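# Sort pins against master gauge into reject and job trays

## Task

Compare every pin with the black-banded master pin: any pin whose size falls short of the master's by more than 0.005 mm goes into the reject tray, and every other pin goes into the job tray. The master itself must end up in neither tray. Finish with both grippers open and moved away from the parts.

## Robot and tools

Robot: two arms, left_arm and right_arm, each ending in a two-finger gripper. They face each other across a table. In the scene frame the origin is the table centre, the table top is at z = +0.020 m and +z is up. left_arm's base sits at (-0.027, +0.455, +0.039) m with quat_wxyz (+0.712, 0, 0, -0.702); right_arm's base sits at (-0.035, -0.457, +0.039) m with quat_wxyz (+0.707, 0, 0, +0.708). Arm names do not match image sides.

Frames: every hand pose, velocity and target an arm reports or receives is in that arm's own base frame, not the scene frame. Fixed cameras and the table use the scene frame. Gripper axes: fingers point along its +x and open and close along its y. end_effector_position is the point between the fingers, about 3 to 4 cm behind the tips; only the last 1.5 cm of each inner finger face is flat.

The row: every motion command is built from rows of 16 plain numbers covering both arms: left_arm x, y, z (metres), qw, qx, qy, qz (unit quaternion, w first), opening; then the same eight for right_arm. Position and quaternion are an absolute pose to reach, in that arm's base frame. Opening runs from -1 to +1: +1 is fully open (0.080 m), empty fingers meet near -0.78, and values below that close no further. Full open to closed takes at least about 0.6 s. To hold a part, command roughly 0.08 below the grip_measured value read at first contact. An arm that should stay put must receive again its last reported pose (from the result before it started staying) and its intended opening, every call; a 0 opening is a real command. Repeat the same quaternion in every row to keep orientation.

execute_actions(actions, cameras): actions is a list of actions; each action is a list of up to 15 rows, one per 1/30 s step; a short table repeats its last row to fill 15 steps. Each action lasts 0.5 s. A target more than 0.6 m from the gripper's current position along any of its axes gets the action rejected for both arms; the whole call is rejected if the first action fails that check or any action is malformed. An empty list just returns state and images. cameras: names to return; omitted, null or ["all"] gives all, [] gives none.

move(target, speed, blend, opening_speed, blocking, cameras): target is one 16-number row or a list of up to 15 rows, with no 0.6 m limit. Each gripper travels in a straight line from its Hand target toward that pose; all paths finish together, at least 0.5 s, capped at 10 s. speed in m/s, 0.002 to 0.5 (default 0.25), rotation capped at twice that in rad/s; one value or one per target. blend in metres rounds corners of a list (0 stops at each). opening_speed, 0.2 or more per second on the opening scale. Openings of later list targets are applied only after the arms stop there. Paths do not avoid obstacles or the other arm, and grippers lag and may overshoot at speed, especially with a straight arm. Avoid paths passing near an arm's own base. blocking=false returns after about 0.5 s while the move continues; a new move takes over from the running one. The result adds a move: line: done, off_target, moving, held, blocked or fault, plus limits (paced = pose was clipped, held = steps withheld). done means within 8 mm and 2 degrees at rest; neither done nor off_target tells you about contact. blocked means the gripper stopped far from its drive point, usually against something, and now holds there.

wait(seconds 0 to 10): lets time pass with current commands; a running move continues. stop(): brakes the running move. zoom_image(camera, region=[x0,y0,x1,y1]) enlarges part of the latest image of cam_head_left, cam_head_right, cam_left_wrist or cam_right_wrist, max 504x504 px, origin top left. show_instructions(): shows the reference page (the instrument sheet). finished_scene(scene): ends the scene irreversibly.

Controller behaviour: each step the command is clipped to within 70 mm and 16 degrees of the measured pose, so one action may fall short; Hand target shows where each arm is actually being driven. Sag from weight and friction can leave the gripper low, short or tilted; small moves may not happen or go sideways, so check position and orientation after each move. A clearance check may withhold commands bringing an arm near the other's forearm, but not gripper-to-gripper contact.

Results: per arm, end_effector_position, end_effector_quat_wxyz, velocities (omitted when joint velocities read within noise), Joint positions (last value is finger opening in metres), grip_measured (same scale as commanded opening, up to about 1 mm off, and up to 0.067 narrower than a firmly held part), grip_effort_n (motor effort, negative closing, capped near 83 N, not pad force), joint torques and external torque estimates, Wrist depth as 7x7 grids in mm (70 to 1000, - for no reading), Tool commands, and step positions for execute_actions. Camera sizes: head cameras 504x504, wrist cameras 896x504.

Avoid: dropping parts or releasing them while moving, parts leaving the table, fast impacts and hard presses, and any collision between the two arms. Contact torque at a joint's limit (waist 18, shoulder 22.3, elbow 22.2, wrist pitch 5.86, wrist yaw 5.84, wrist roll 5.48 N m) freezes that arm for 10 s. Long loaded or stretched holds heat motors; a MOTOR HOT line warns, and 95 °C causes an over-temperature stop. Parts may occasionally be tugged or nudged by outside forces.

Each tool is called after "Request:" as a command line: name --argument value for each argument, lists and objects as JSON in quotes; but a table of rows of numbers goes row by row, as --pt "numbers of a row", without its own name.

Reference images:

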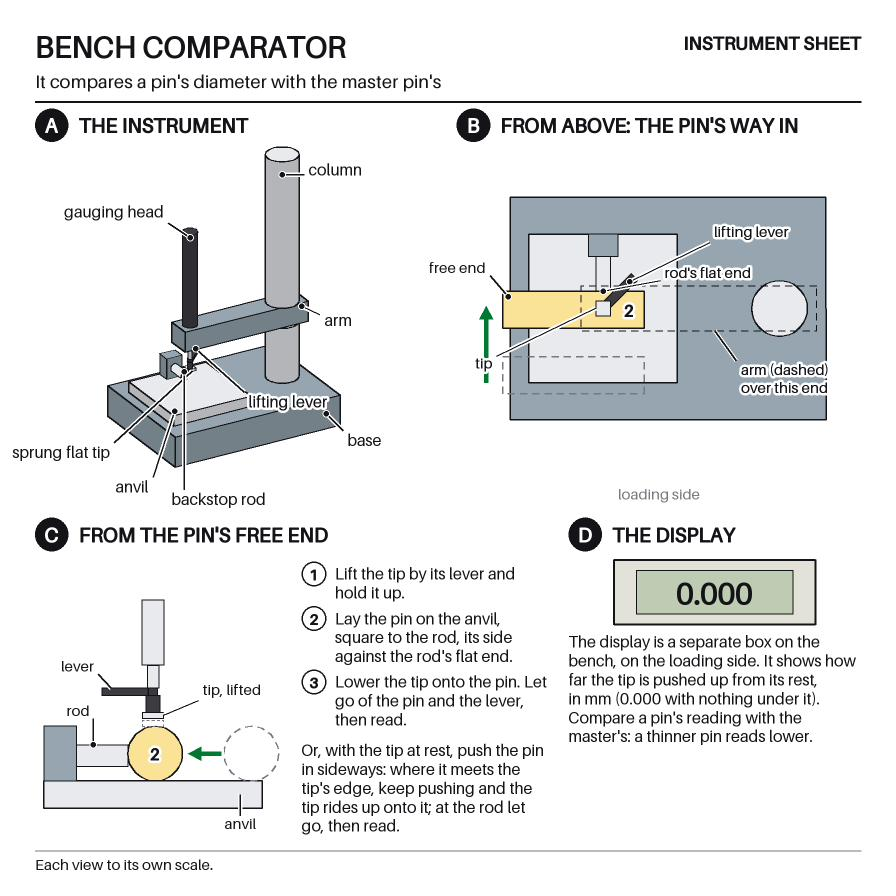

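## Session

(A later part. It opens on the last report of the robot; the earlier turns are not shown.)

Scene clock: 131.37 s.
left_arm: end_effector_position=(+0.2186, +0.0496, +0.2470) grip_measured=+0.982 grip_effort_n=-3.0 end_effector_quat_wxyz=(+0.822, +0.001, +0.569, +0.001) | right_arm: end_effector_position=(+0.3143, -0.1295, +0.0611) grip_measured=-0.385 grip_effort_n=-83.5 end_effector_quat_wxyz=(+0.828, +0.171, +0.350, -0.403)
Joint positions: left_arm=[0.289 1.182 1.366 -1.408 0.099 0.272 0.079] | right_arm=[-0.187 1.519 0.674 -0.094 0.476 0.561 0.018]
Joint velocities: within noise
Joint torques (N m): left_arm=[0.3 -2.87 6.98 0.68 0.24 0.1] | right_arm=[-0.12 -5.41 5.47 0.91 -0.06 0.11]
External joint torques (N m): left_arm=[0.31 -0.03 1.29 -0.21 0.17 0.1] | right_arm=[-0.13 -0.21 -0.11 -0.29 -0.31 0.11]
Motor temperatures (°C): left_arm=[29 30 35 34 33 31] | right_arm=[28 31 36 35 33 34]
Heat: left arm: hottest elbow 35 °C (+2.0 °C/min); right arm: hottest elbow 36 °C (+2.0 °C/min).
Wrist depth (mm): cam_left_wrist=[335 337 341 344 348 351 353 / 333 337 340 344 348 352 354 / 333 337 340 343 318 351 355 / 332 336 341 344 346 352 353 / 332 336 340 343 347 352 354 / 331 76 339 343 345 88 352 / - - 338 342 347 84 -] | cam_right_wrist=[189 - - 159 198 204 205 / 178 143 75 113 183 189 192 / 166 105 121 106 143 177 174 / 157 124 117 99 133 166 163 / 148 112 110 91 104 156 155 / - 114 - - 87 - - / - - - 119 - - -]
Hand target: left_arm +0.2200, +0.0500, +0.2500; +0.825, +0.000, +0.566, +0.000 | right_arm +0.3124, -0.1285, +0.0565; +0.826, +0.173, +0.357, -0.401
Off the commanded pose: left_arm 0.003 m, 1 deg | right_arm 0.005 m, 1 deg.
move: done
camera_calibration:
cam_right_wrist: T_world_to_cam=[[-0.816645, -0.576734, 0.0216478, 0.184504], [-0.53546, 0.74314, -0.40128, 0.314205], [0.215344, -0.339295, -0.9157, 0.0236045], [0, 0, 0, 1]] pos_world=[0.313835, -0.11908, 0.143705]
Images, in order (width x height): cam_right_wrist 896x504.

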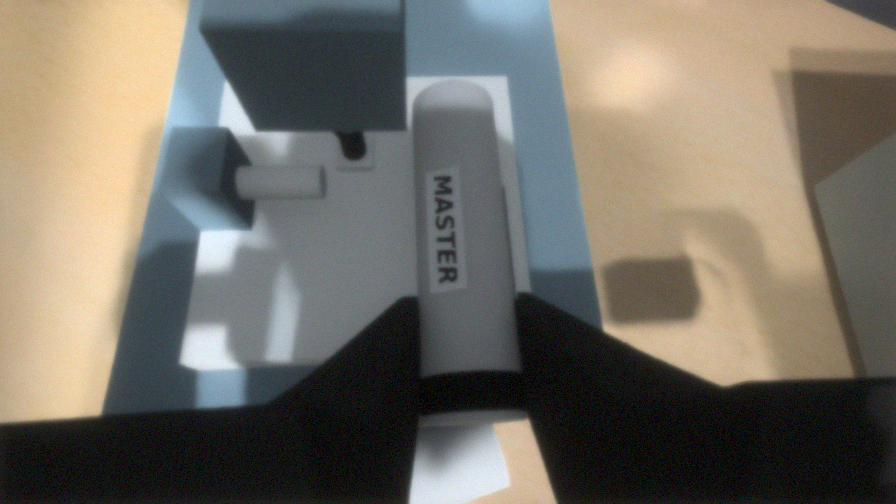

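Request:
move --pt "0.22 0.05 0.25 0.825 0 0.566 0 1 0.3290 -0.1180 0.0575 0.8278 0.1710 0.3522 -0.4019 -0.48" --cameras '["cam_right_wrist"]' --speed '[0.04]'

Scene clock: 134.97 s.
left_arm: end_effector_position=(+0.2186, +0.0496, +0.2470) grip_measured=+0.982 grip_effort_n=-2.6 end_effector_quat_wxyz=(+0.822, +0.001, +0.569, +0.001) | right_arm: end_effector_position=(+0.3266, -0.1215, +0.0613) grip_measured=-0.385 grip_effort_n=-83.5 end_effector_quat_wxyz=(+0.828, +0.171, +0.346, -0.407)
Joint positions: left_arm=[0.289 1.182 1.366 -1.408 0.099 0.272 0.079] | right_arm=[-0.143 1.564 0.717 -0.107 0.511 0.605 0.018]
Joint velocities: within noise
Joint torques (N m): left_arm=[0.28 -2.87 6.97 0.69 0.24 0.09] | right_arm=[0.64 -4.8 6.6 0.87 -0.01 0.09]
External joint torques (N m): left_arm=[0.29 -0.05 1.33 -0.2 0.16 0.09] | right_arm=[0.65 0.68 1.07 -0.29 -0.28 0.09]
Motor temperatures (°C): left_arm=[29 30 35 34 33 31] | right_arm=[28 31 36 35 33 34]
Heat: left arm: hottest elbow 35 °C (+1.0 °C/min); right arm: hottest elbow 36 °C (+3.0 °C/min).
Wrist depth (mm): cam_left_wrist=[334 337 341 344 348 350 355 / 334 336 340 344 348 351 355 / 333 336 339 343 318 351 356 / 332 336 340 343 347 351 353 / 332 334 339 342 346 351 355 / 331 76 339 342 346 88 353 / - - 338 343 345 84 -] | cam_right_wrist=[191 193 - - 167 206 208 / 177 177 - - 153 191 193 / 167 168 111 104 137 178 179 / 157 129 117 99 123 166 167 / 148 121 110 91 94 156 158 / 141 114 - 89 87 - - / - - - 117 - - -]
Hand target: left_arm +0.2200, +0.0500, +0.2500; +0.825, +0.000, +0.566, +0.000 | right_arm +0.3288, -0.1180, +0.0575; +0.828, +0.171, +0.352, -0.402
Off the commanded pose: left_arm 0.003 m, 1 deg | right_arm 0.006 m, 1 deg.
move: done
camera_calibration:
cam_right_wrist: T_world_to_cam=[[-0.821705, -0.569505, 0.0215581, 0.201741], [-0.527126, 0.745091, -0.408628, 0.312799], [0.216653, -0.347135, -0.912446, 0.0222245], [0, 0, 0, 1]] pos_world=[0.325841, -0.110457, 0.143748]
Images, in order (width x height): cam_right_wrist 896x504.

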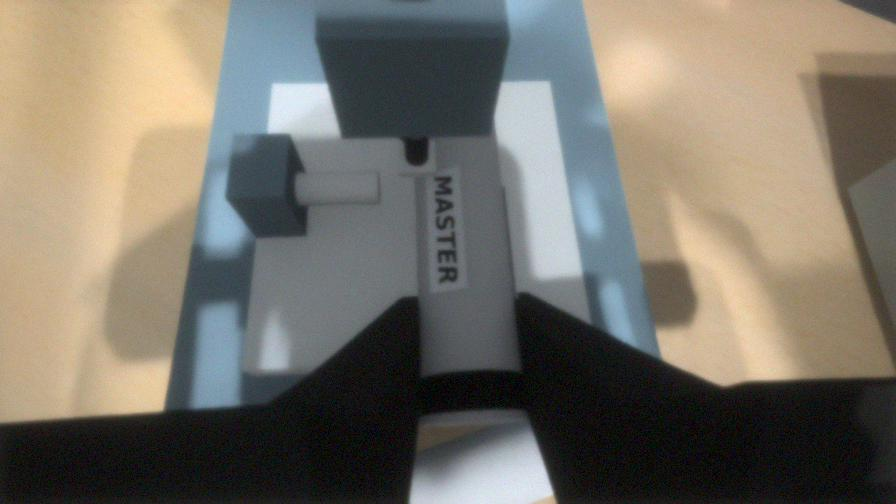

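Request:
move --pt "0.22 0.05 0.25 0.825 0 0.566 0 1 0.3380 -0.1109 0.0575 0.8278 0.1710 0.3522 -0.4019 -0.48" --cameras '["cam_right_wrist"]' --speed '[0.04]'

Scene clock: 139.40 s.
left_arm: end_effector_position=(+0.2186, +0.0496, +0.2470) grip_measured=+0.982 grip_effort_n=-2.6 end_effector_quat_wxyz=(+0.822, +0.001, +0.569, +0.001) | right_arm: end_effector_position=(+0.3341, -0.1161, +0.0614) grip_measured=-0.385 grip_effort_n=-83.5 end_effector_quat_wxyz=(+0.827, +0.170, +0.345, -0.410)
Joint positions: left_arm=[0.289 1.182 1.366 -1.408 0.099 0.272 0.079] | right_arm=[-0.117 1.594 0.75 -0.126 0.532 0.634 0.018]
Joint velocities: within noise
Joint torques (N m): left_arm=[0.3 -2.86 6.97 0.68 0.24 0.09] | right_arm=[0.94 -4.85 6.81 0.97 -0.17 0.08]
External joint torques (N m): left_arm=[0.3 -0.09 1.34 -0.2 0.17 0.09] | right_arm=[0.92 0.85 1.29 -0.17 -0.46 0.08]
Motor temperatures (°C): left_arm=[29 30 35 34 33 31] | right_arm=[28 31 36 34 33 34]
Heat: left arm: hottest elbow 35 °C (+1.0 °C/min); right arm: hottest elbow 36 °C (+3.0 °C/min).
Wrist depth (mm): cam_left_wrist=[334 336 341 344 348 351 354 / 333 336 340 344 347 350 353 / 333 335 339 343 318 353 356 / 332 335 339 344 346 351 352 / 332 335 339 343 346 350 354 / 330 76 339 342 345 88 353 / - - 339 342 346 84 -] | cam_right_wrist=[191 193 154 - 168 208 210 / 177 179 134 - 150 192 195 / 166 167 110 107 130 179 181 / 157 156 117 99 121 166 169 / 147 147 111 91 94 155 159 / 141 140 - 88 87 - - / - - - 118 - - -]
Hand target: left_arm +0.2200, +0.0500, +0.2500; +0.825, +0.000, +0.566, +0.000 | right_arm +0.3379, -0.1108, +0.0576; +0.828, +0.171, +0.352, -0.402
Off the commanded pose: left_arm 0.003 m, 1 deg | right_arm 0.008 m, 1 deg.
move: done
camera_calibration:
cam_right_wrist: T_world_to_cam=[[-0.82526, -0.564198, 0.0250427, 0.212617], [-0.52321, 0.747108, -0.409977, 0.311856], [0.212598, -0.35144, -0.911752, 0.0234175], [0, 0, 0, 1]] pos_world=[0.333652, -0.104802, 0.14388]
Images, in order (width x height): cam_right_wrist 896x504.

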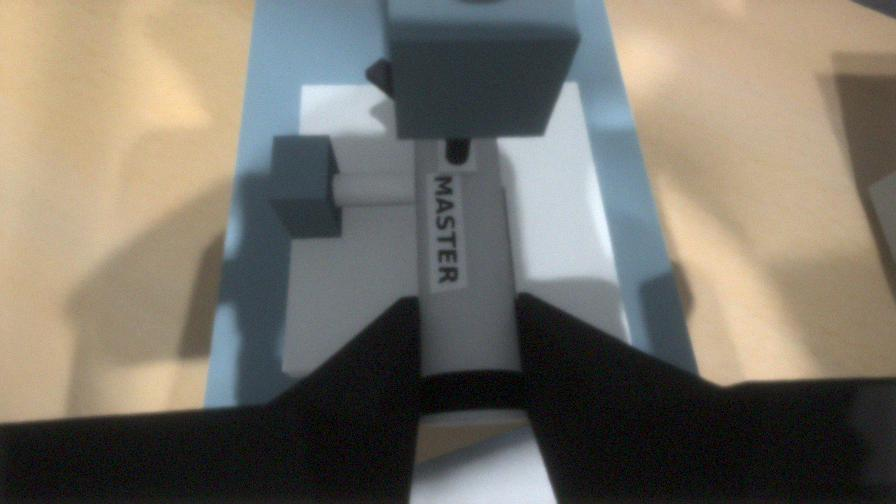

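Request:
move --pt "0.22 0.05 0.25 0.825 0 0.566 0 1 0.3380 -0.1109 0.0572 0.8278 0.1710 0.3522 -0.4019 0.0" --pt "0.22 0.05 0.25 0.825 0 0.566 0 1 0.3163 -0.0834 0.090 0.8278 0.1710 0.3522 -0.4019 0.0" --pt "0.22 0.05 0.25 0.825 0 0.566 0 1 0.21 -0.11 0.17 0.8278 0.1710 0.3522 -0.4019 0.0" --cameras '["cam_right_wrist"]' --speed '[0.04, 0.08, 0.25]' --blend '[0, 0.015, 0]' --opening_speed 0.6

Scene clock: 149.47 s.
left_arm: end_effector_position=(+0.2186, +0.0496, +0.2470) grip_measured=+0.982 grip_effort_n=-2.6 end_effector_quat_wxyz=(+0.822, +0.001, +0.569, +0.001) | right_arm: end_effector_position=(+0.2093, -0.1096, +0.1647) grip_measured=-0.004 grip_effort_n=14.2 end_effector_quat_wxyz=(+0.825, +0.169, +0.359, -0.403)
Joint positions: left_arm=[0.289 1.182 1.366 -1.408 0.099 0.272 0.079] | right_arm=[-0.188 0.913 0.741 -0.787 0.474 0.561 0.035]
Joint velocities: within noise
Joint torques (N m): left_arm=[0.29 -2.86 6.97 0.68 0.24 0.1] | right_arm=[-0.21 -3.34 8.14 0.95 0.18 -0.13]
External joint torques (N m): left_arm=[0.28 -0.05 1.32 -0.21 0.17 0.1] | right_arm=[-0.22 -1.57 1.77 -0.21 -0.07 -0.13]
Motor temperatures (°C): left_arm=[29 30 35 34 33 31] | right_arm=[28 31 36 35 33 34]
Heat: left arm: hottest elbow 35 °C (+1.0 °C/min); right arm: hottest elbow 36 °C (+2.0 °C/min).
Wrist depth (mm): cam_left_wrist=[334 338 341 344 348 350 354 / 335 336 341 344 348 352 354 / 332 337 339 343 319 351 357 / 333 336 341 343 346 351 353 / 331 335 339 343 347 350 354 / 330 76 339 343 346 88 354 / - - 339 342 345 84 -] | cam_right_wrist=[313 184 285 333 327 195 - / 295 200 267 311 205 197 197 / 278 232 246 291 214 209 209 / 262 238 243 274 225 222 225 / 248 246 97 259 93 235 263 / 238 - - 244 82 - - / - - - 233 - - -]
Hand target: left_arm +0.2200, +0.0500, +0.2500; +0.825, +0.000, +0.566, +0.000 | right_arm +0.2100, -0.1101, +0.1700; +0.828, +0.171, +0.352, -0.402
Off the commanded pose: left_arm 0.003 m, 1 deg | right_arm 0.005 m, 1 deg.
move: done
camera_calibration:
cam_right_wrist: T_world_to_cam=[[-0.816074, -0.576943, 0.0340505, 0.105862], [-0.543001, 0.745221, -0.387035, 0.284211], [0.197922, -0.334339, -0.921436, 0.152947], [0, 0, 0, 1]] pos_world=[0.210447, -0.0995874, 0.247325]
Images, in order (width x height): cam_right_wrist 896x504.

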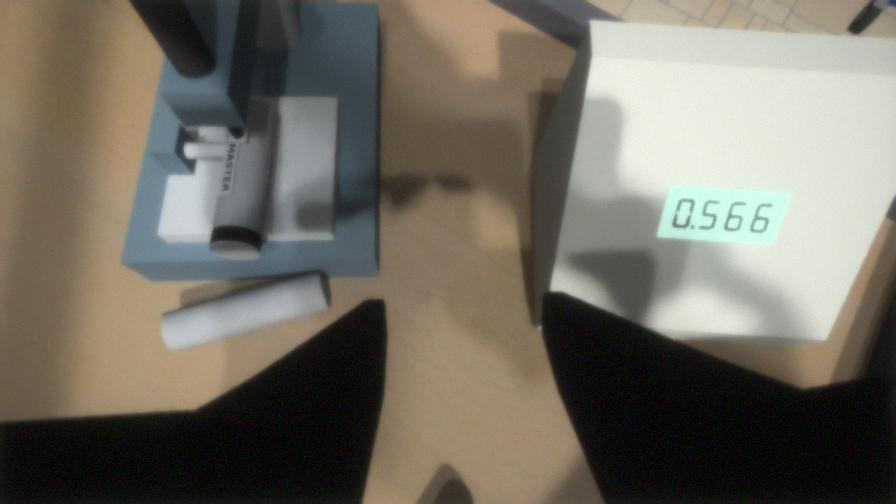

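Request:
zoom_image --camera "cam_right_wrist" --region '[640, 160, 800, 270]'

Request:
zoom_image --camera "cam_right_wrist" --region '[120, 80, 400, 360]'

Scaled by 3.150 from the camera's 896x504 image, which has a finer 1280x720 frame.

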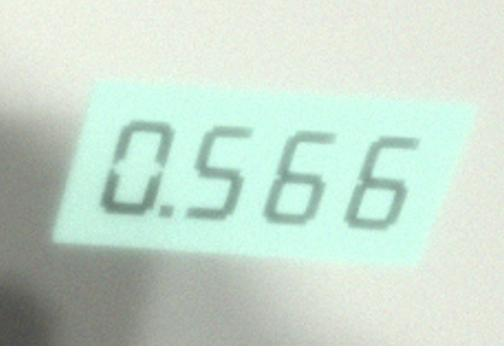

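Scaled by 1.800 from the camera's 896x504 image, which has a finer 1280x720 frame.

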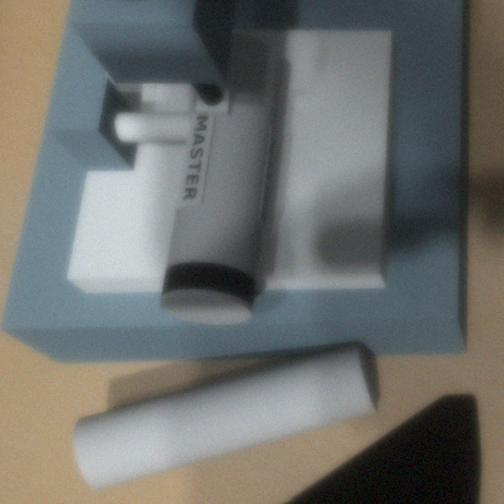

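Request:
move --pt "0.22 0.05 0.25 0.825 0 0.566 0 1 0.3100 -0.0885 0.090 0.8278 0.1710 0.3522 -0.4019 0.05" --pt "0.22 0.05 0.25 0.825 0 0.566 0 1 0.3310 -0.1155 0.0568 0.8278 0.1710 0.3522 -0.4019 0.05" --cameras '["cam_right_wrist"]' --speed '[0.25, 0.08]' --blend '[0.003, 0]'

Scene clock: 163.53 s.
left_arm: end_effector_position=(+0.2186, +0.0496, +0.2470) grip_measured=+0.982 grip_effort_n=-2.6 end_effector_quat_wxyz=(+0.822, +0.001, +0.569, +0.001) | right_arm: end_effector_position=(+0.3293, -0.1120, +0.0605) grip_measured=+0.046 grip_effort_n=14.2 end_effector_quat_wxyz=(+0.831, +0.171, +0.349, -0.398)
Joint positions: left_arm=[0.289 1.182 1.366 -1.408 0.099 0.272 0.079] | right_arm=[-0.115 1.567 0.722 -0.118 0.51 0.621 0.037]
Joint velocities: within noise
Joint torques (N m): left_arm=[0.3 -2.86 6.97 0.69 0.24 0.09] | right_arm=[-0.84 -4.07 6.77 1.43 0.22 -0.11]
External joint torques (N m): left_arm=[0.3 -0.04 1.33 -0.2 0.17 0.09] | right_arm=[-0.86 1.39 1.26 0.28 -0.05 -0.11]
Motor temperatures (°C): left_arm=[29 30 35 34 33 31] | right_arm=[28 31 39 34 33 34]
Heat: left arm: hottest elbow 35 °C (+1.0 °C/min); right arm: hottest elbow 39 °C (+3.0 °C/min).
Wrist depth (mm): cam_left_wrist=[335 337 340 344 348 351 354 / 334 336 340 345 348 352 354 / 332 336 340 343 318 353 355 / 333 336 340 343 346 351 352 / 332 334 339 343 346 350 354 / 332 76 339 342 345 88 352 / - - 338 342 346 84 -] | cam_right_wrist=[190 192 154 - 160 204 205 / 177 179 132 110 138 189 191 / 165 167 113 104 129 176 178 / 157 157 118 99 120 164 167 / 147 147 110 94 103 152 157 / 141 - 81 141 92 - - / - - 82 118 120 - -]
Hand target: left_arm +0.2200, +0.0500, +0.2500; +0.825, +0.000, +0.566, +0.000 | right_arm +0.3308, -0.1154, +0.0569; +0.828, +0.171, +0.352, -0.402
Off the commanded pose: left_arm 0.003 m, 1 deg | right_arm 0.005 m, 1 deg.
move: done
camera_calibration:
cam_right_wrist: T_world_to_cam=[[-0.811665, -0.58387, 0.0171653, 0.204815], [-0.540283, 0.739254, -0.401992, 0.310175], [0.222022, -0.335557, -0.915482, 0.0239791], [0, 0, 0, 1]] pos_world=[0.3285, -0.101666, 0.143125]
Images, in order (width x height): cam_right_wrist 896x504.

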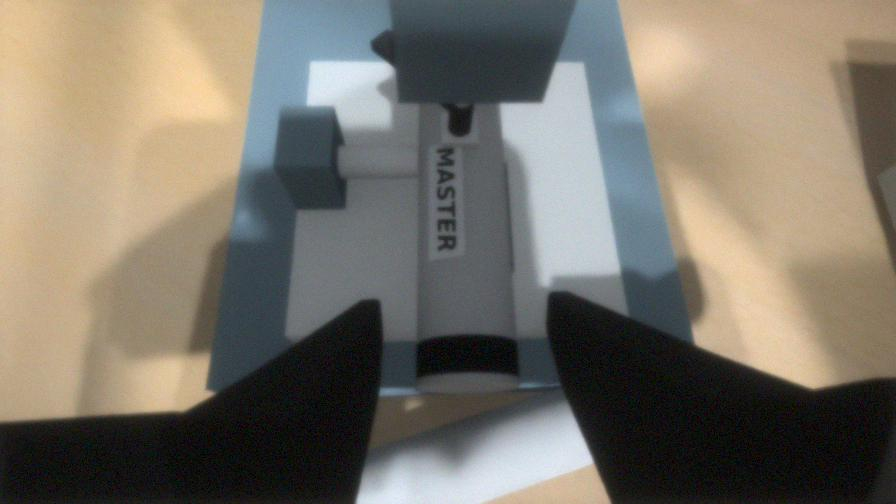

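Request:
move --pt "0.22 0.05 0.25 0.825 0 0.566 0 1 0.3340 -0.1197 0.0568 0.8278 0.1710 0.3522 -0.4019 0.0" --pt "0.22 0.05 0.25 0.825 0 0.566 0 1 0.3340 -0.1197 0.0568 0.8278 0.1710 0.3522 -0.4019 -0.48" --cameras '["cam_right_wrist"]' --speed '[0.04, 0.08]' --opening_speed 0.8

Scene clock: 169.90 s.
left_arm: end_effector_position=(+0.2186, +0.0496, +0.2470) grip_measured=+0.982 grip_effort_n=-3.0 end_effector_quat_wxyz=(+0.822, +0.001, +0.569, +0.001) | right_arm: end_effector_position=(+0.3348, -0.1188, +0.0616) grip_measured=-0.383 grip_effort_n=-83.5 end_effector_quat_wxyz=(+0.831, +0.174, +0.345, -0.401)
Joint positions: left_arm=[0.289 1.182 1.366 -1.408 0.099 0.272 0.079] | right_arm=[-0.135 1.586 0.74 -0.102 0.503 0.609 0.018]
Joint velocities: within noise
Joint torques (N m): left_arm=[0.3 -2.87 6.98 0.69 0.24 0.09] | right_arm=[-0.31 -5.03 6.12 0.94 0.19 -0.15]
External joint torques (N m): left_arm=[0.31 -0.01 1.27 -0.22 0.17 0.09] | right_arm=[-0.37 0.66 0.56 -0.24 -0.07 -0.15]
Motor temperatures (°C): left_arm=[29 30 35 34 33 31] | right_arm=[28 31 38 35 33 34]
Heat: left arm: hottest elbow 35 °C (+1.0 °C/min); right arm: hottest elbow 38 °C (+1.0 °C/min).
Wrist depth (mm): cam_left_wrist=[334 336 339 345 348 351 353 / 333 336 340 344 348 351 355 / 333 335 340 343 318 351 355 / 333 335 340 343 347 352 353 / 332 335 339 343 346 351 354 / 332 76 340 342 345 88 354 / - - 337 342 346 84 -] | cam_right_wrist=[193 195 157 - 166 204 205 / 179 181 148 - 148 189 191 / 168 169 111 107 130 176 178 / 158 159 118 99 120 163 167 / 149 148 112 92 94 152 157 / - 143 - - 87 - - / - - - 118 - - -]
Hand target: left_arm +0.2200, +0.0500, +0.2500; +0.825, +0.000, +0.566, +0.000 | right_arm +0.3340, -0.1197, +0.0569; +0.828, +0.171, +0.352, -0.402
Off the commanded pose: left_arm 0.003 m, 1 deg | right_arm 0.005 m, 1 deg.
move: done
camera_calibration:
cam_right_wrist: T_world_to_cam=[[-0.81626, -0.577584, 0.0107425, 0.207882], [-0.530992, 0.742831, -0.407736, 0.316291], [0.227522, -0.338523, -0.913037, 0.0191223], [0, 0, 0, 1]] pos_world=[0.333284, -0.108408, 0.14419]
Images, in order (width x height): cam_right_wrist 896x504.

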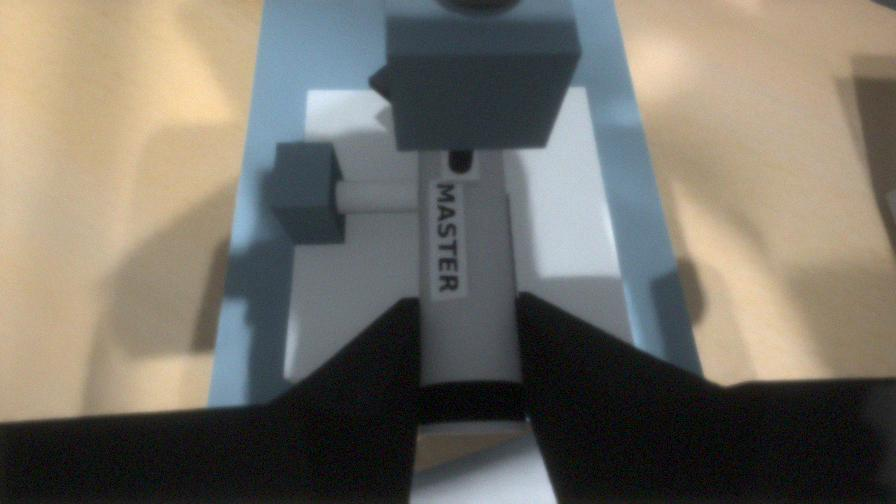

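Request:
move --pt "0.22 0.05 0.25 0.825 0 0.566 0 1 0.3120 -0.1371 0.0585 0.8278 0.1710 0.3522 -0.4019 -0.48" --pt "0.22 0.05 0.25 0.825 0 0.566 0 1 0.300 -0.128 0.11 0.8278 0.1710 0.3522 -0.4019 -0.48" --pt "0.22 0.05 0.25 0.825 0 0.566 0 1 0.248 -0.04 0.09 0.9239 0 0.3827 0 -0.48" --pt "0.22 0.05 0.25 0.825 0 0.566 0 1 0.247 -0.031 0.0165 0.9239 0 0.3827 0 -0.48" --cameras '["cam_right_wrist"]' --speed '[0.08, 0.15, 0.2, 0.1]' --blend '[0.003, 0.02, 0.01, 0]'

Scene clock: 178.17 s.
left_arm: end_effector_position=(+0.2186, +0.0496, +0.2470) grip_measured=+0.982 grip_effort_n=-2.6 end_effector_quat_wxyz=(+0.822, +0.001, +0.569, +0.001) | right_arm: end_effector_position=(+0.2485, -0.0316, +0.0190) grip_measured=-0.383 grip_effort_n=-83.5 end_effector_quat_wxyz=(+0.925, -0.001, +0.380, +0.000)
Joint positions: left_arm=[0.289 1.182 1.366 -1.408 0.099 0.272 0.079] | right_arm=[-0.22 1.152 0.163 0.198 -0.155 -0.158 0.018]
Joint velocities: within noise
Joint torques (N m): left_arm=[0.29 -2.87 6.98 0.69 0.24 0.1] | right_arm=[0.22 -2.25 5.09 1.5 0.03 0.13]
External joint torques (N m): left_arm=[0.3 -0.08 1.37 -0.19 0.17 0.1] | right_arm=[0.21 -0.02 -0.14 0.13 0.11 0.13]
Motor temperatures (°C): left_arm=[29 30 35 34 33 31] | right_arm=[28 31 38 35 33 34]
Heat: left arm: hottest elbow 35 °C (+1.0 °C/min); right arm: hottest elbow 38 °C (+1.0 °C/min).
Wrist depth (mm): cam_left_wrist=[333 338 341 344 347 352 353 / 334 337 340 343 348 352 353 / 331 336 340 343 318 351 355 / 333 336 341 344 347 351 352 / 332 336 339 343 347 350 354 / 331 76 339 343 345 88 353 / - - 340 342 345 84 -] | cam_right_wrist=[140 136 146 147 135 122 117 / 132 133 135 132 136 121 115 / 125 126 126 106 128 128 125 / 119 118 118 99 120 120 121 / 111 111 111 92 111 114 113 / 106 106 - - 87 - - / - - - 100 98 - -]
Hand target: left_arm +0.2200, +0.0500, +0.2500; +0.825, +0.000, +0.566, +0.000 | right_arm +0.2470, -0.0310, +0.0166; +0.924, +0.000, +0.383, +0.000
Off the commanded pose: left_arm 0.003 m, 1 deg | right_arm 0.003 m, 0 deg.
move: done
camera_calibration:
cam_right_wrist: T_world_to_cam=[[-0.0491312, -0.998495, 0.0243829, -0.015948], [-0.906801, 0.0343594, -0.420156, 0.259556], [0.418686, -0.0427532, -0.907124, -0.00896733], [0, 0, 0, 1]] pos_world=[0.238336, -0.0252256, 0.101308]
Images, in order (width x height): cam_right_wrist 896x504.

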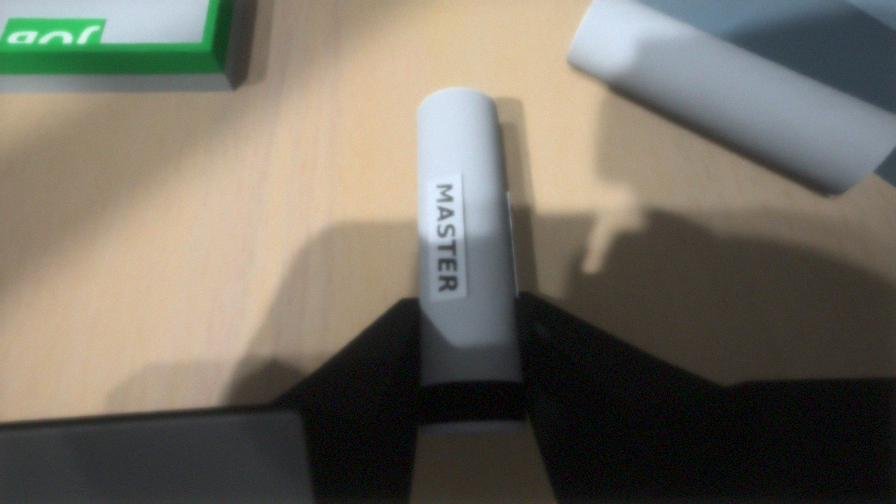

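Request:
move --pt "0.22 0.05 0.25 0.825 0 0.566 0 1 0.247 -0.031 0.0165 0.9239 0 0.3827 0 0.0" --pt "0.22 0.05 0.25 0.825 0 0.566 0 1 0.212 -0.031 0.055 0.9239 0 0.3827 0 0.0" --pt "0.22 0.05 0.25 0.825 0 0.566 0 1 0.20 0.0 0.10 0.6418 0.2753 0.2658 -0.6646 0.1" --pt "0.22 0.05 0.25 0.825 0 0.566 0 1 0.1865 -0.012 0.045 0.6418 0.2753 0.2658 -0.6646 0.1" --cameras '["cam_right_wrist"]' --speed '[0.05, 0.08, 0.25, 0.1]' --blend '[0, 0.01, 0.01, 0]' --opening_speed 0.8

Scene clock: 190.70 s.
left_arm: end_effector_position=(+0.2186, +0.0496, +0.2470) grip_measured=+0.982 grip_effort_n=-2.6 end_effector_quat_wxyz=(+0.822, +0.001, +0.569, +0.001) | right_arm: end_effector_position=(+0.1882, -0.0101, +0.0468) grip_measured=+0.096 grip_effort_n=14.2 end_effector_quat_wxyz=(+0.642, +0.283, +0.264, -0.662)
Joint positions: left_arm=[0.289 1.182 1.366 -1.408 0.099 0.272 0.079] | right_arm=[0.463 1.644 0.762 -1.119 0.667 2.227 0.039]
Joint velocities: within noise
Joint torques (N m): left_arm=[0.3 -2.87 6.98 0.69 0.24 0.09] | right_arm=[-0.22 -4.41 3.6 -0.13 0.52 -0.12]
External joint torques (N m): left_arm=[0.31 -0.05 1.34 -0.2 0.17 0.09] | right_arm=[-0.24 0.03 -0.3 0.26 0.13 -0.12]
Motor temperatures (°C): left_arm=[29 30 35 34 33 31] | right_arm=[28 31 38 35 33 34]
Heat: left arm: hottest elbow 35 °C (+0.0 °C/min); right arm: hottest elbow 38 °C (+2.0 °C/min).
Wrist depth (mm): cam_left_wrist=[334 336 340 345 346 351 353 / 333 337 340 343 348 351 354 / 334 336 340 344 318 351 356 / 332 335 340 343 347 351 351 / 333 335 340 343 346 350 355 / 331 76 339 342 345 88 354 / - - 338 343 347 84 -] | cam_right_wrist=[159 193 196 198 200 202 181 / 160 178 180 182 184 185 176 / 162 165 167 169 170 172 170 / 153 154 155 141 158 160 160 / 144 144 147 130 103 149 150 / 117 - 86 134 87 - - / - - 126 128 130 - -]
Hand target: left_arm +0.2200, +0.0500, +0.2500; +0.825, +0.000, +0.566, +0.000 | right_arm +0.1865, -0.0120, +0.0450; +0.642, +0.275, +0.266, -0.665
Off the commanded pose: left_arm 0.003 m, 1 deg | right_arm 0.003 m, 1 deg.
move: done; blend cut to 0 m at target 3
camera_calibration:
cam_right_wrist: T_world_to_cam=[[-0.996146, 0.0870576, 0.0107197, 0.191738], [0.0752547, 0.911017, -0.405444, 0.0391844], [-0.0450629, -0.403075, -0.914057, 0.126452], [0, 0, 0, 1]] pos_world=[0.193748, -0.0014203, 0.129416]
Images, in order (width x height): cam_right_wrist 896x504.

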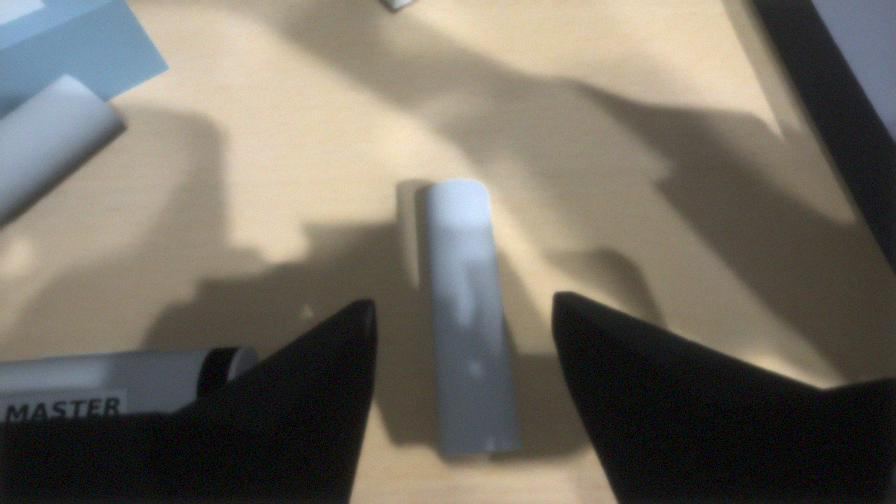

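Request:
move --pt "0.22 0.05 0.25 0.825 0 0.566 0 1 0.1865 -0.007 0.0170 0.6418 0.2753 0.2658 -0.6646 0.1" --cameras '["cam_right_wrist"]' --speed '[0.06]'

Scene clock: 195.37 s.
left_arm: end_effector_position=(+0.2186, +0.0496, +0.2470) grip_measured=+0.982 grip_effort_n=-3.0 end_effector_quat_wxyz=(+0.822, +0.001, +0.569, +0.001) | right_arm: end_effector_position=(+0.1887, -0.0066, +0.0191) grip_measured=+0.096 grip_effort_n=14.7 end_effector_quat_wxyz=(+0.643, +0.280, +0.265, -0.663)
Joint positions: left_arm=[0.289 1.182 1.366 -1.408 0.099 0.272 0.079] | right_arm=[0.478 1.741 0.725 -1.001 0.664 2.243 0.039]
Joint velocities: within noise
Joint torques (N m): left_arm=[0.3 -2.87 6.97 0.69 0.24 0.1] | right_arm=[0.22 -4.61 3.2 -0.13 0.32 0.13]
External joint torques (N m): left_arm=[0.28 -0.03 1.28 -0.21 0.17 0.1] | right_arm=[0.22 0.08 -0.19 0.29 -0.07 0.13]
Motor temperatures (°C): left_arm=[29 30 35 34 33 31] | right_arm=[28 31 37 34 33 34]
Heat: left arm: hottest elbow 35 °C (+0.0 °C/min); right arm: hottest elbow 37 °C (+1.0 °C/min).
Wrist depth (mm): cam_left_wrist=[335 337 340 345 348 351 354 / 334 337 341 345 348 351 355 / 332 337 341 343 319 351 355 / 332 335 340 342 347 350 351 / 333 335 340 343 346 351 355 / 332 76 339 342 345 88 353 / - - 338 342 346 84 -] | cam_right_wrist=[155 157 159 161 162 164 162 / 143 145 146 148 149 151 152 / 133 133 135 117 138 139 140 / 124 124 126 110 128 129 130 / 100 99 118 100 101 122 121 / - 94 76 95 89 - - / - - 86 104 106 - -]
Hand target: left_arm +0.2200, +0.0500, +0.2500; +0.825, +0.000, +0.566, +0.000 | right_arm +0.1865, -0.0071, +0.0170; +0.642, +0.275, +0.266, -0.665
Off the commanded pose: left_arm 0.003 m, 1 deg | right_arm 0.003 m, 1 deg.
move: done
camera_calibration:
cam_right_wrist: T_world_to_cam=[[-0.996304, 0.0847295, 0.0140898, 0.192218], [0.071543, 0.909387, -0.409751, 0.0254442], [-0.0475311, -0.407229, -0.912088, 0.102957], [0, 0, 0, 1]] pos_world=[0.194581, 0.00250195, 0.101623]
Images, in order (width x height): cam_right_wrist 896x504.

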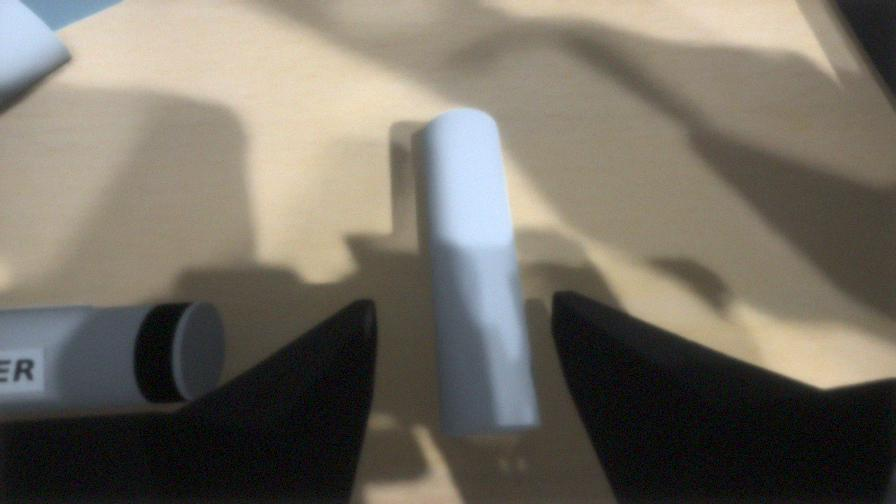

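Request:
move --pt "0.22 0.05 0.25 0.825 0 0.566 0 1 0.1833 -0.0068 0.0165 0.6418 0.2753 0.2658 -0.6646 0.05" --pt "0.22 0.05 0.25 0.825 0 0.566 0 1 0.1833 -0.0068 0.0165 0.6418 0.2753 0.2658 -0.6646 -0.48" --cameras '["cam_right_wrist"]' --speed '[0.04, 0.1]' --opening_speed 0.8

Scene clock: 201.57 s.
left_arm: end_effector_position=(+0.2186, +0.0496, +0.2470) grip_measured=+0.982 grip_effort_n=-3.0 end_effector_quat_wxyz=(+0.822, +0.001, +0.569, +0.001) | right_arm: end_effector_position=(+0.1852, -0.0064, +0.0178) grip_measured=-0.388 grip_effort_n=-83.5 end_effector_quat_wxyz=(+0.643, +0.277, +0.265, -0.663)
Joint positions: left_arm=[0.289 1.182 1.366 -1.408 0.099 0.272 0.079] | right_arm=[0.487 1.741 0.715 -1.001 0.661 2.252 0.018]
Joint velocities: within noise
Joint torques (N m): left_arm=[0.3 -2.87 6.98 0.68 0.24 0.09] | right_arm=[0.15 -5.2 3.15 -0.15 0.31 0.13]
External joint torques (N m): left_arm=[0.27 -0.06 1.31 -0.22 0.17 0.09] | right_arm=[0.15 -0.58 -0.19 0.28 -0.07 0.13]
Motor temperatures (°C): left_arm=[29 30 35 34 33 31] | right_arm=[28 31 36 34 33 34]
Heat: left arm: hottest elbow 35 °C (+0.0 °C/min); right arm: hottest elbow 36 °C (+0.0 °C/min).
Wrist depth (mm): cam_left_wrist=[334 337 341 345 347 351 354 / 335 337 341 344 348 351 353 / 333 336 340 343 318 353 355 / 332 336 340 343 346 351 351 / 332 335 339 342 345 352 354 / 331 76 340 343 345 88 353 / - - 338 343 344 84 -] | cam_right_wrist=[153 155 157 160 162 164 162 / 142 143 145 147 148 150 151 / 131 132 134 114 137 138 140 / 122 123 124 108 127 129 130 / 97 106 117 97 117 121 120 / - 105 - 91 87 - - / - - - 103 - - -]
Hand target: left_arm +0.2200, +0.0500, +0.2500; +0.825, +0.000, +0.566, +0.000 | right_arm +0.1833, -0.0068, +0.0165; +0.642, +0.275, +0.266, -0.665
Off the commanded pose: left_arm 0.003 m, 1 deg | right_arm 0.002 m, 0 deg.
move: done
camera_calibration:
cam_right_wrist: T_world_to_cam=[[-0.996298, 0.0839918, 0.018318, 0.188628], [0.0690069, 0.908457, -0.412243, 0.025454], [-0.0512661, -0.409453, -0.91089, 0.102323], [0, 0, 0, 1]] pos_world=[0.191419, 0.00292942, 0.100243]
Images, in order (width x height): cam_right_wrist 896x504.

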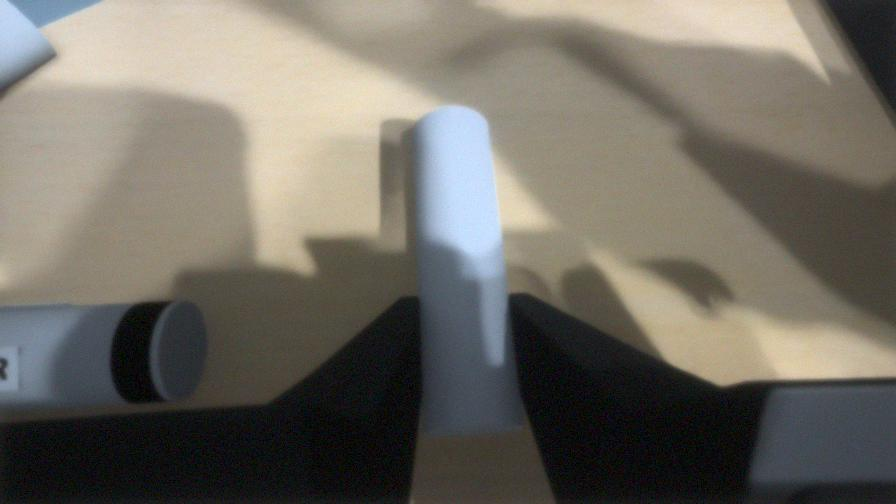

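Request:
move --pt "0.22 0.05 0.25 0.825 0 0.566 0 1 0.190 0.0 0.085 0.6418 0.2753 0.2658 -0.6646 -0.48" --pt "0.22 0.05 0.25 0.825 0 0.566 0 1 0.255 -0.09 0.11 0.8259 0.1731 0.3565 -0.4010 -0.48" --pt "0.22 0.05 0.25 0.825 0 0.566 0 1 0.3125 -0.1285 0.09 0.8259 0.1731 0.3565 -0.4010 -0.48" --pt "0.22 0.05 0.25 0.825 0 0.566 0 1 0.3125 -0.1285 0.058 0.8259 0.1731 0.3565 -0.4010 -0.48" --cameras '["cam_right_wrist"]' --speed '[0.12, 0.22, 0.2, 0.06]' --blend '[0.01, 0.02, 0.005, 0]'

Scene clock: 211.73 s.
left_arm: end_effector_position=(+0.2186, +0.0496, +0.2470) grip_measured=+0.982 grip_effort_n=-2.6 end_effector_quat_wxyz=(+0.822, +0.001, +0.569, +0.001) | right_arm: end_effector_position=(+0.3161, -0.1285, +0.0665) grip_measured=-0.388 grip_effort_n=-83.5 end_effector_quat_wxyz=(+0.831, +0.176, +0.345, -0.400)
Joint positions: left_arm=[0.289 1.182 1.366 -1.408 0.099 0.272 0.079] | right_arm=[-0.185 1.505 0.683 -0.106 0.469 0.568 0.018]
Joint velocities: within noise
Joint torques (N m): left_arm=[0.29 -2.87 6.98 0.68 0.24 0.1] | right_arm=[-0.24 -4.35 4.97 1.16 0.15 -0.13]
External joint torques (N m): left_arm=[0.28 -0.09 1.35 -0.2 0.17 0.1] | right_arm=[-0.23 0.75 -0.61 -0.03 -0.09 -0.13]
Motor temperatures (°C): left_arm=[29 30 36 34 33 31] | right_arm=[28 31 35 34 33 34]
Heat: left arm: hottest elbow 36 °C (+1.0 °C/min); right arm: hottest elbow 35 °C (-2.0 °C/min).
Wrist depth (mm): cam_left_wrist=[334 337 341 345 348 352 353 / 334 338 340 344 348 351 354 / 334 335 339 343 318 351 356 / 333 336 340 343 347 351 353 / 331 334 339 343 346 350 354 / 331 76 338 343 346 88 353 / - - 339 342 344 84 -] | cam_right_wrist=[199 - - 166 205 209 209 / 186 185 74 142 188 194 196 / 174 110 117 111 149 181 180 / 164 130 123 105 138 170 167 / 155 122 116 97 94 160 159 / - 120 - 92 87 - - / - - - 124 - - -]
Hand target: left_arm +0.2200, +0.0500, +0.2500; +0.825, +0.000, +0.566, +0.000 | right_arm +0.3124, -0.1285, +0.0583; +0.826, +0.173, +0.356, -0.401
Off the commanded pose: left_arm 0.003 m, 1 deg | right_arm 0.009 m, 1 deg.
move: off_target (right_arm)
camera_calibration:
cam_right_wrist: T_world_to_cam=[[-0.81671, -0.577015, 0.00617181, 0.187452], [-0.529687, 0.745393, -0.404749, 0.315276], [0.228946, -0.333832, -0.914407, 0.0248167], [0, 0, 0, 1]] pos_world=[0.31441, -0.118557, 0.149143]
Images, in order (width x height): cam_right_wrist 896x504.

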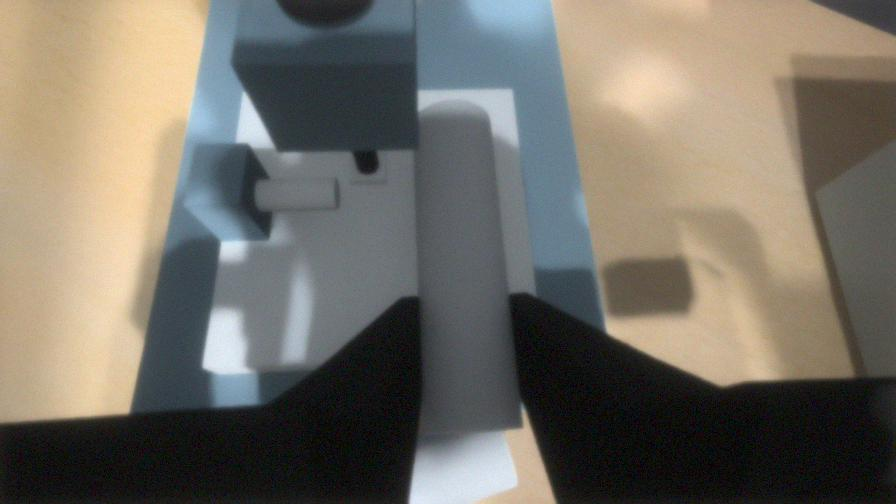

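Request:
move --pt "0.22 0.05 0.25 0.825 0 0.566 0 1 0.3125 -0.1285 0.072 0.8259 0.1731 0.3565 -0.4010 -0.48" --pt "0.22 0.05 0.25 0.825 0 0.566 0 1 0.3070 -0.1328 0.072 0.8259 0.1731 0.3565 -0.4010 -0.48" --pt "0.22 0.05 0.25 0.825 0 0.566 0 1 0.3070 -0.1328 0.058 0.8259 0.1731 0.3565 -0.4010 -0.48" --cameras '["cam_right_wrist"]' --speed '[0.04, 0.05, 0.04]'

Scene clock: 224.63 s.
left_arm: end_effector_position=(+0.2186, +0.0496, +0.2470) grip_measured=+0.982 grip_effort_n=-2.6 end_effector_quat_wxyz=(+0.822, +0.001, +0.569, +0.001) | right_arm: end_effector_position=(+0.3107, -0.1325, +0.0663) grip_measured=-0.388 grip_effort_n=-83.5 end_effector_quat_wxyz=(+0.831, +0.176, +0.345, -0.400)
Joint positions: left_arm=[0.289 1.182 1.366 -1.408 0.099 0.272 0.079] | right_arm=[-0.206 1.487 0.664 -0.097 0.456 0.549 0.018]
Joint velocities: within noise
Joint torques (N m): left_arm=[0.3 -2.87 6.96 0.68 0.24 0.09] | right_arm=[-0.31 -4.24 4.97 1.19 0.17 -0.13]
External joint torques (N m): left_arm=[0.3 -0.04 1.28 -0.22 0.17 0.09] | right_arm=[-0.29 0.78 -0.68 -0.02 -0.07 -0.14]
Motor temperatures (°C): left_arm=[29 30 36 34 33 31] | right_arm=[28 31 35 35 33 34]
Heat: left arm: hottest elbow 36 °C (+1.0 °C/min); right arm: hottest elbow 35 °C (-4.0 °C/min).
Wrist depth (mm): cam_left_wrist=[334 337 340 345 346 351 352 / 334 337 341 345 348 351 355 / 334 336 340 344 318 352 355 / 332 336 340 343 347 351 353 / 333 334 339 343 345 350 355 / 332 76 340 343 346 88 352 / - - 337 342 346 84 -] | cam_right_wrist=[199 - - 166 207 209 208 / 186 - 75 143 190 194 195 / 174 109 117 112 177 181 168 / 164 121 123 105 165 170 159 / 155 117 116 97 104 160 157 / - 120 - 92 87 - - / - - - 125 - - -]
Hand target: left_arm +0.2200, +0.0500, +0.2500; +0.825, +0.000, +0.566, +0.000 | right_arm +0.3068, -0.1327, +0.0581; +0.826, +0.173, +0.357, -0.401
Off the commanded pose: left_arm 0.003 m, 1 deg | right_arm 0.009 m, 1 deg.
move: off_target (right_arm)
camera_calibration:
cam_right_wrist: T_world_to_cam=[[-0.816005, -0.578009, 0.00646797, 0.180395], [-0.530789, 0.744816, -0.404366, 0.315582], [0.22891, -0.333397, -0.914575, 0.0245589], [0, 0, 0, 1]] pos_world=[0.309089, -0.122593, 0.148905]
Images, in order (width x height): cam_right_wrist 896x504.

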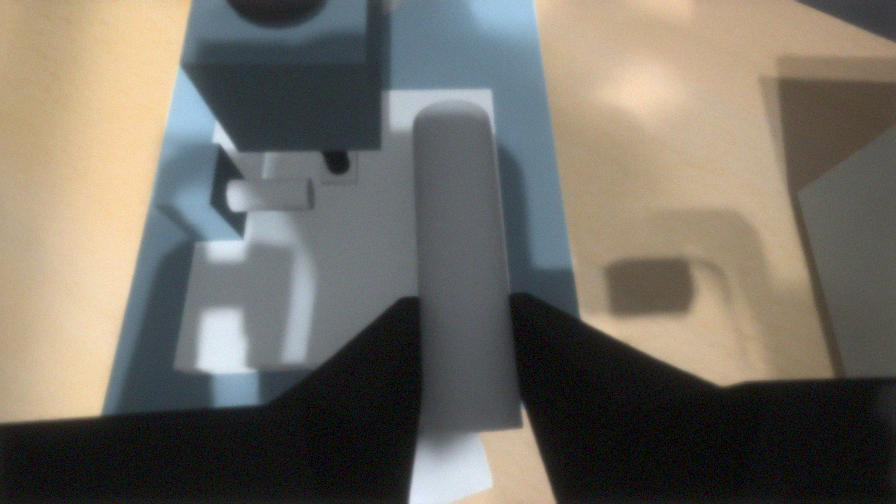

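Request:
move --pt "0.22 0.05 0.25 0.825 0 0.566 0 1 0.3070 -0.1328 0.080 0.8259 0.1731 0.3565 -0.4010 -0.48" --cameras '["cam_right_wrist", "cam_head_left", "cam_head_right"]' --speed '[0.08]'

Request:
zoom_image --camera "cam_head_left" --region '[250, 130, 400, 260]'

Request:
zoom_image --camera "cam_head_right" --region '[260, 130, 410, 260]'

Scene clock: 241.40 s.
left_arm: end_effector_position=(+0.2186, +0.0496, +0.2470) grip_measured=+0.982 grip_effort_n=-2.6 end_effector_quat_wxyz=(+0.822, +0.001, +0.569, +0.001) | right_arm: end_effector_position=(+0.3033, -0.1311, +0.0712) grip_measured=-0.388 grip_effort_n=-83.5 end_effector_quat_wxyz=(+0.821, +0.171, +0.368, -0.402)
Joint positions: left_arm=[0.289 1.182 1.366 -1.408 0.099 0.272 0.079] | right_arm=[-0.207 1.462 0.693 -0.202 0.455 0.548 0.018]
Joint velocities: within noise
Joint torques (N m): left_arm=[0.29 -2.86 6.98 0.69 0.24 0.09] | right_arm=[-0.23 -7.69 7.59 0.97 0.25 -0.11]
External joint torques (N m): left_arm=[0.28 -0.04 1.35 -0.18 0.17 0.09] | right_arm=[-0.24 -2.74 1.83 -0.19 0.01 -0.11]
Motor temperatures (°C): left_arm=[29 30 36 34 33 31] | right_arm=[28 31 35 35 33 34]
Heat: left arm: hottest elbow 36 °C (+1.0 °C/min); right arm: hottest elbow 35 °C (-3.0 °C/min).
Wrist depth (mm): cam_left_wrist=[333 337 340 344 347 351 354 / 333 337 340 345 347 352 354 / 332 337 340 343 317 351 356 / 333 336 339 344 347 351 353 / 332 335 340 343 347 351 354 / 331 76 340 342 346 88 353 / - - 338 342 345 84 -] | cam_right_wrist=[- - 92 164 206 211 212 / 179 - 136 144 192 198 200 / 168 116 129 112 181 186 151 / 160 123 124 105 170 176 149 / 127 118 119 97 134 165 147 / - 122 - 92 87 - - / - - - 144 - - -]
Hand target: left_arm +0.2200, +0.0500, +0.2500; +0.825, +0.000, +0.566, +0.000 | right_arm +0.3069, -0.1328, +0.0800; +0.826, +0.173, +0.356, -0.401
Off the commanded pose: left_arm 0.003 m, 1 deg | right_arm 0.010 m, 1 deg.
move: off_target (right_arm)
camera_calibration:
cam_right_wrist: T_world_to_cam=[[-0.814378, -0.578932, 0.0403395, 0.17209], [-0.550572, 0.748766, -0.36908, 0.31654], [0.183467, -0.32278, -0.928522, 0.0473853], [0, 0, 0, 1]] pos_world=[0.30573, -0.122091, 0.153885]
Images, in order (width x height): cam_head_left 504x504, cam_head_right 504x504, cam_right_wrist 896x504.

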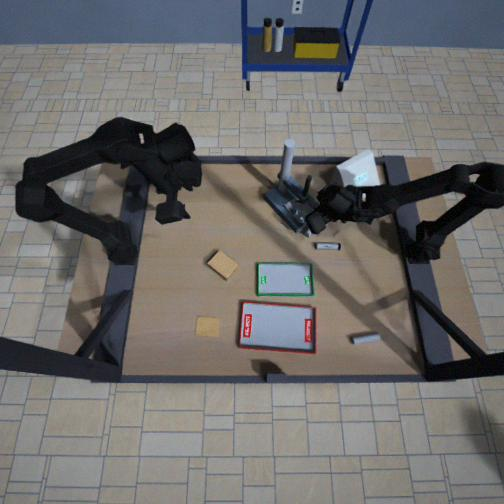

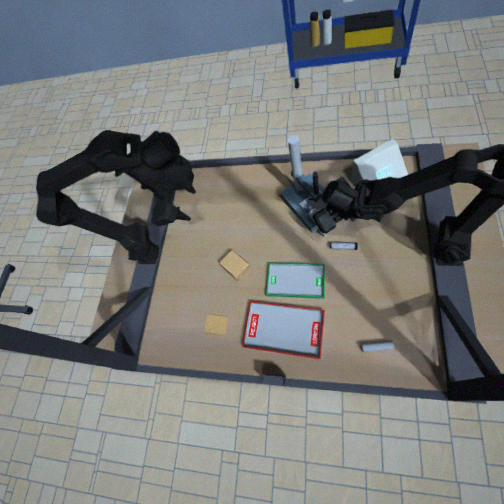

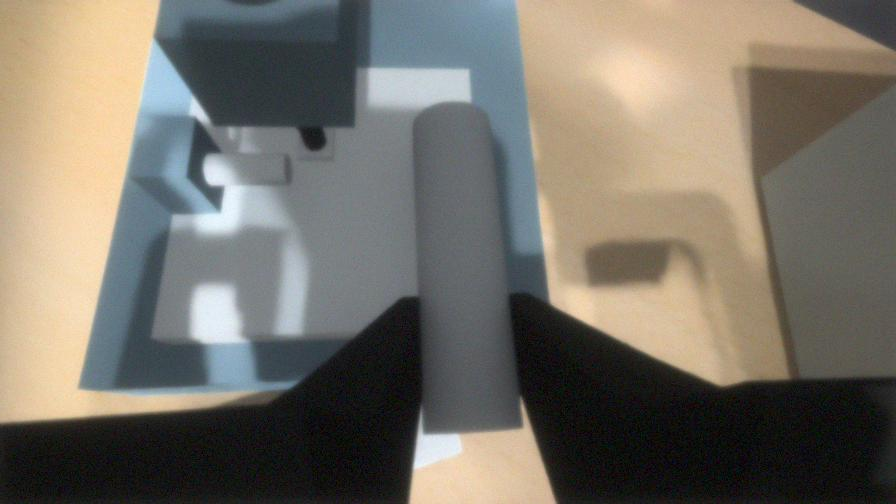

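Scaled by 3.360 from the camera's 504x504 image, which has a finer 720x720 frame.

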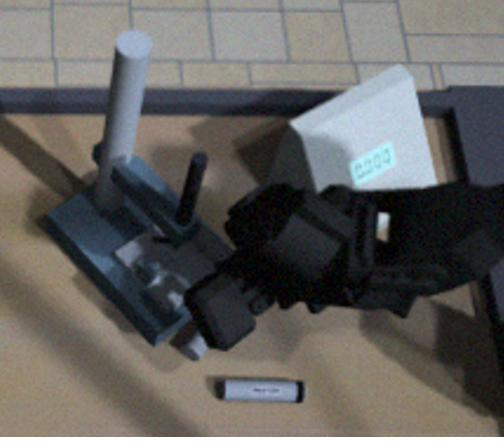

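Scaled by 3.360 from the camera's 504x504 image, which has a finer 720x720 frame.

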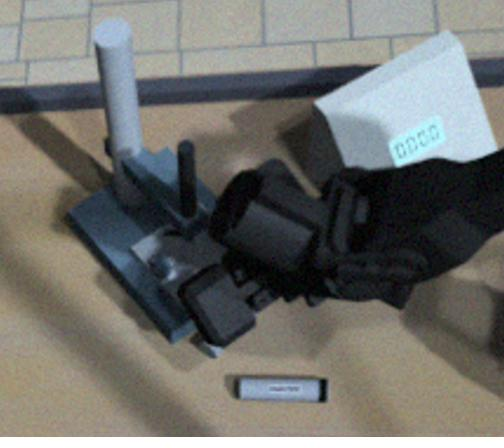

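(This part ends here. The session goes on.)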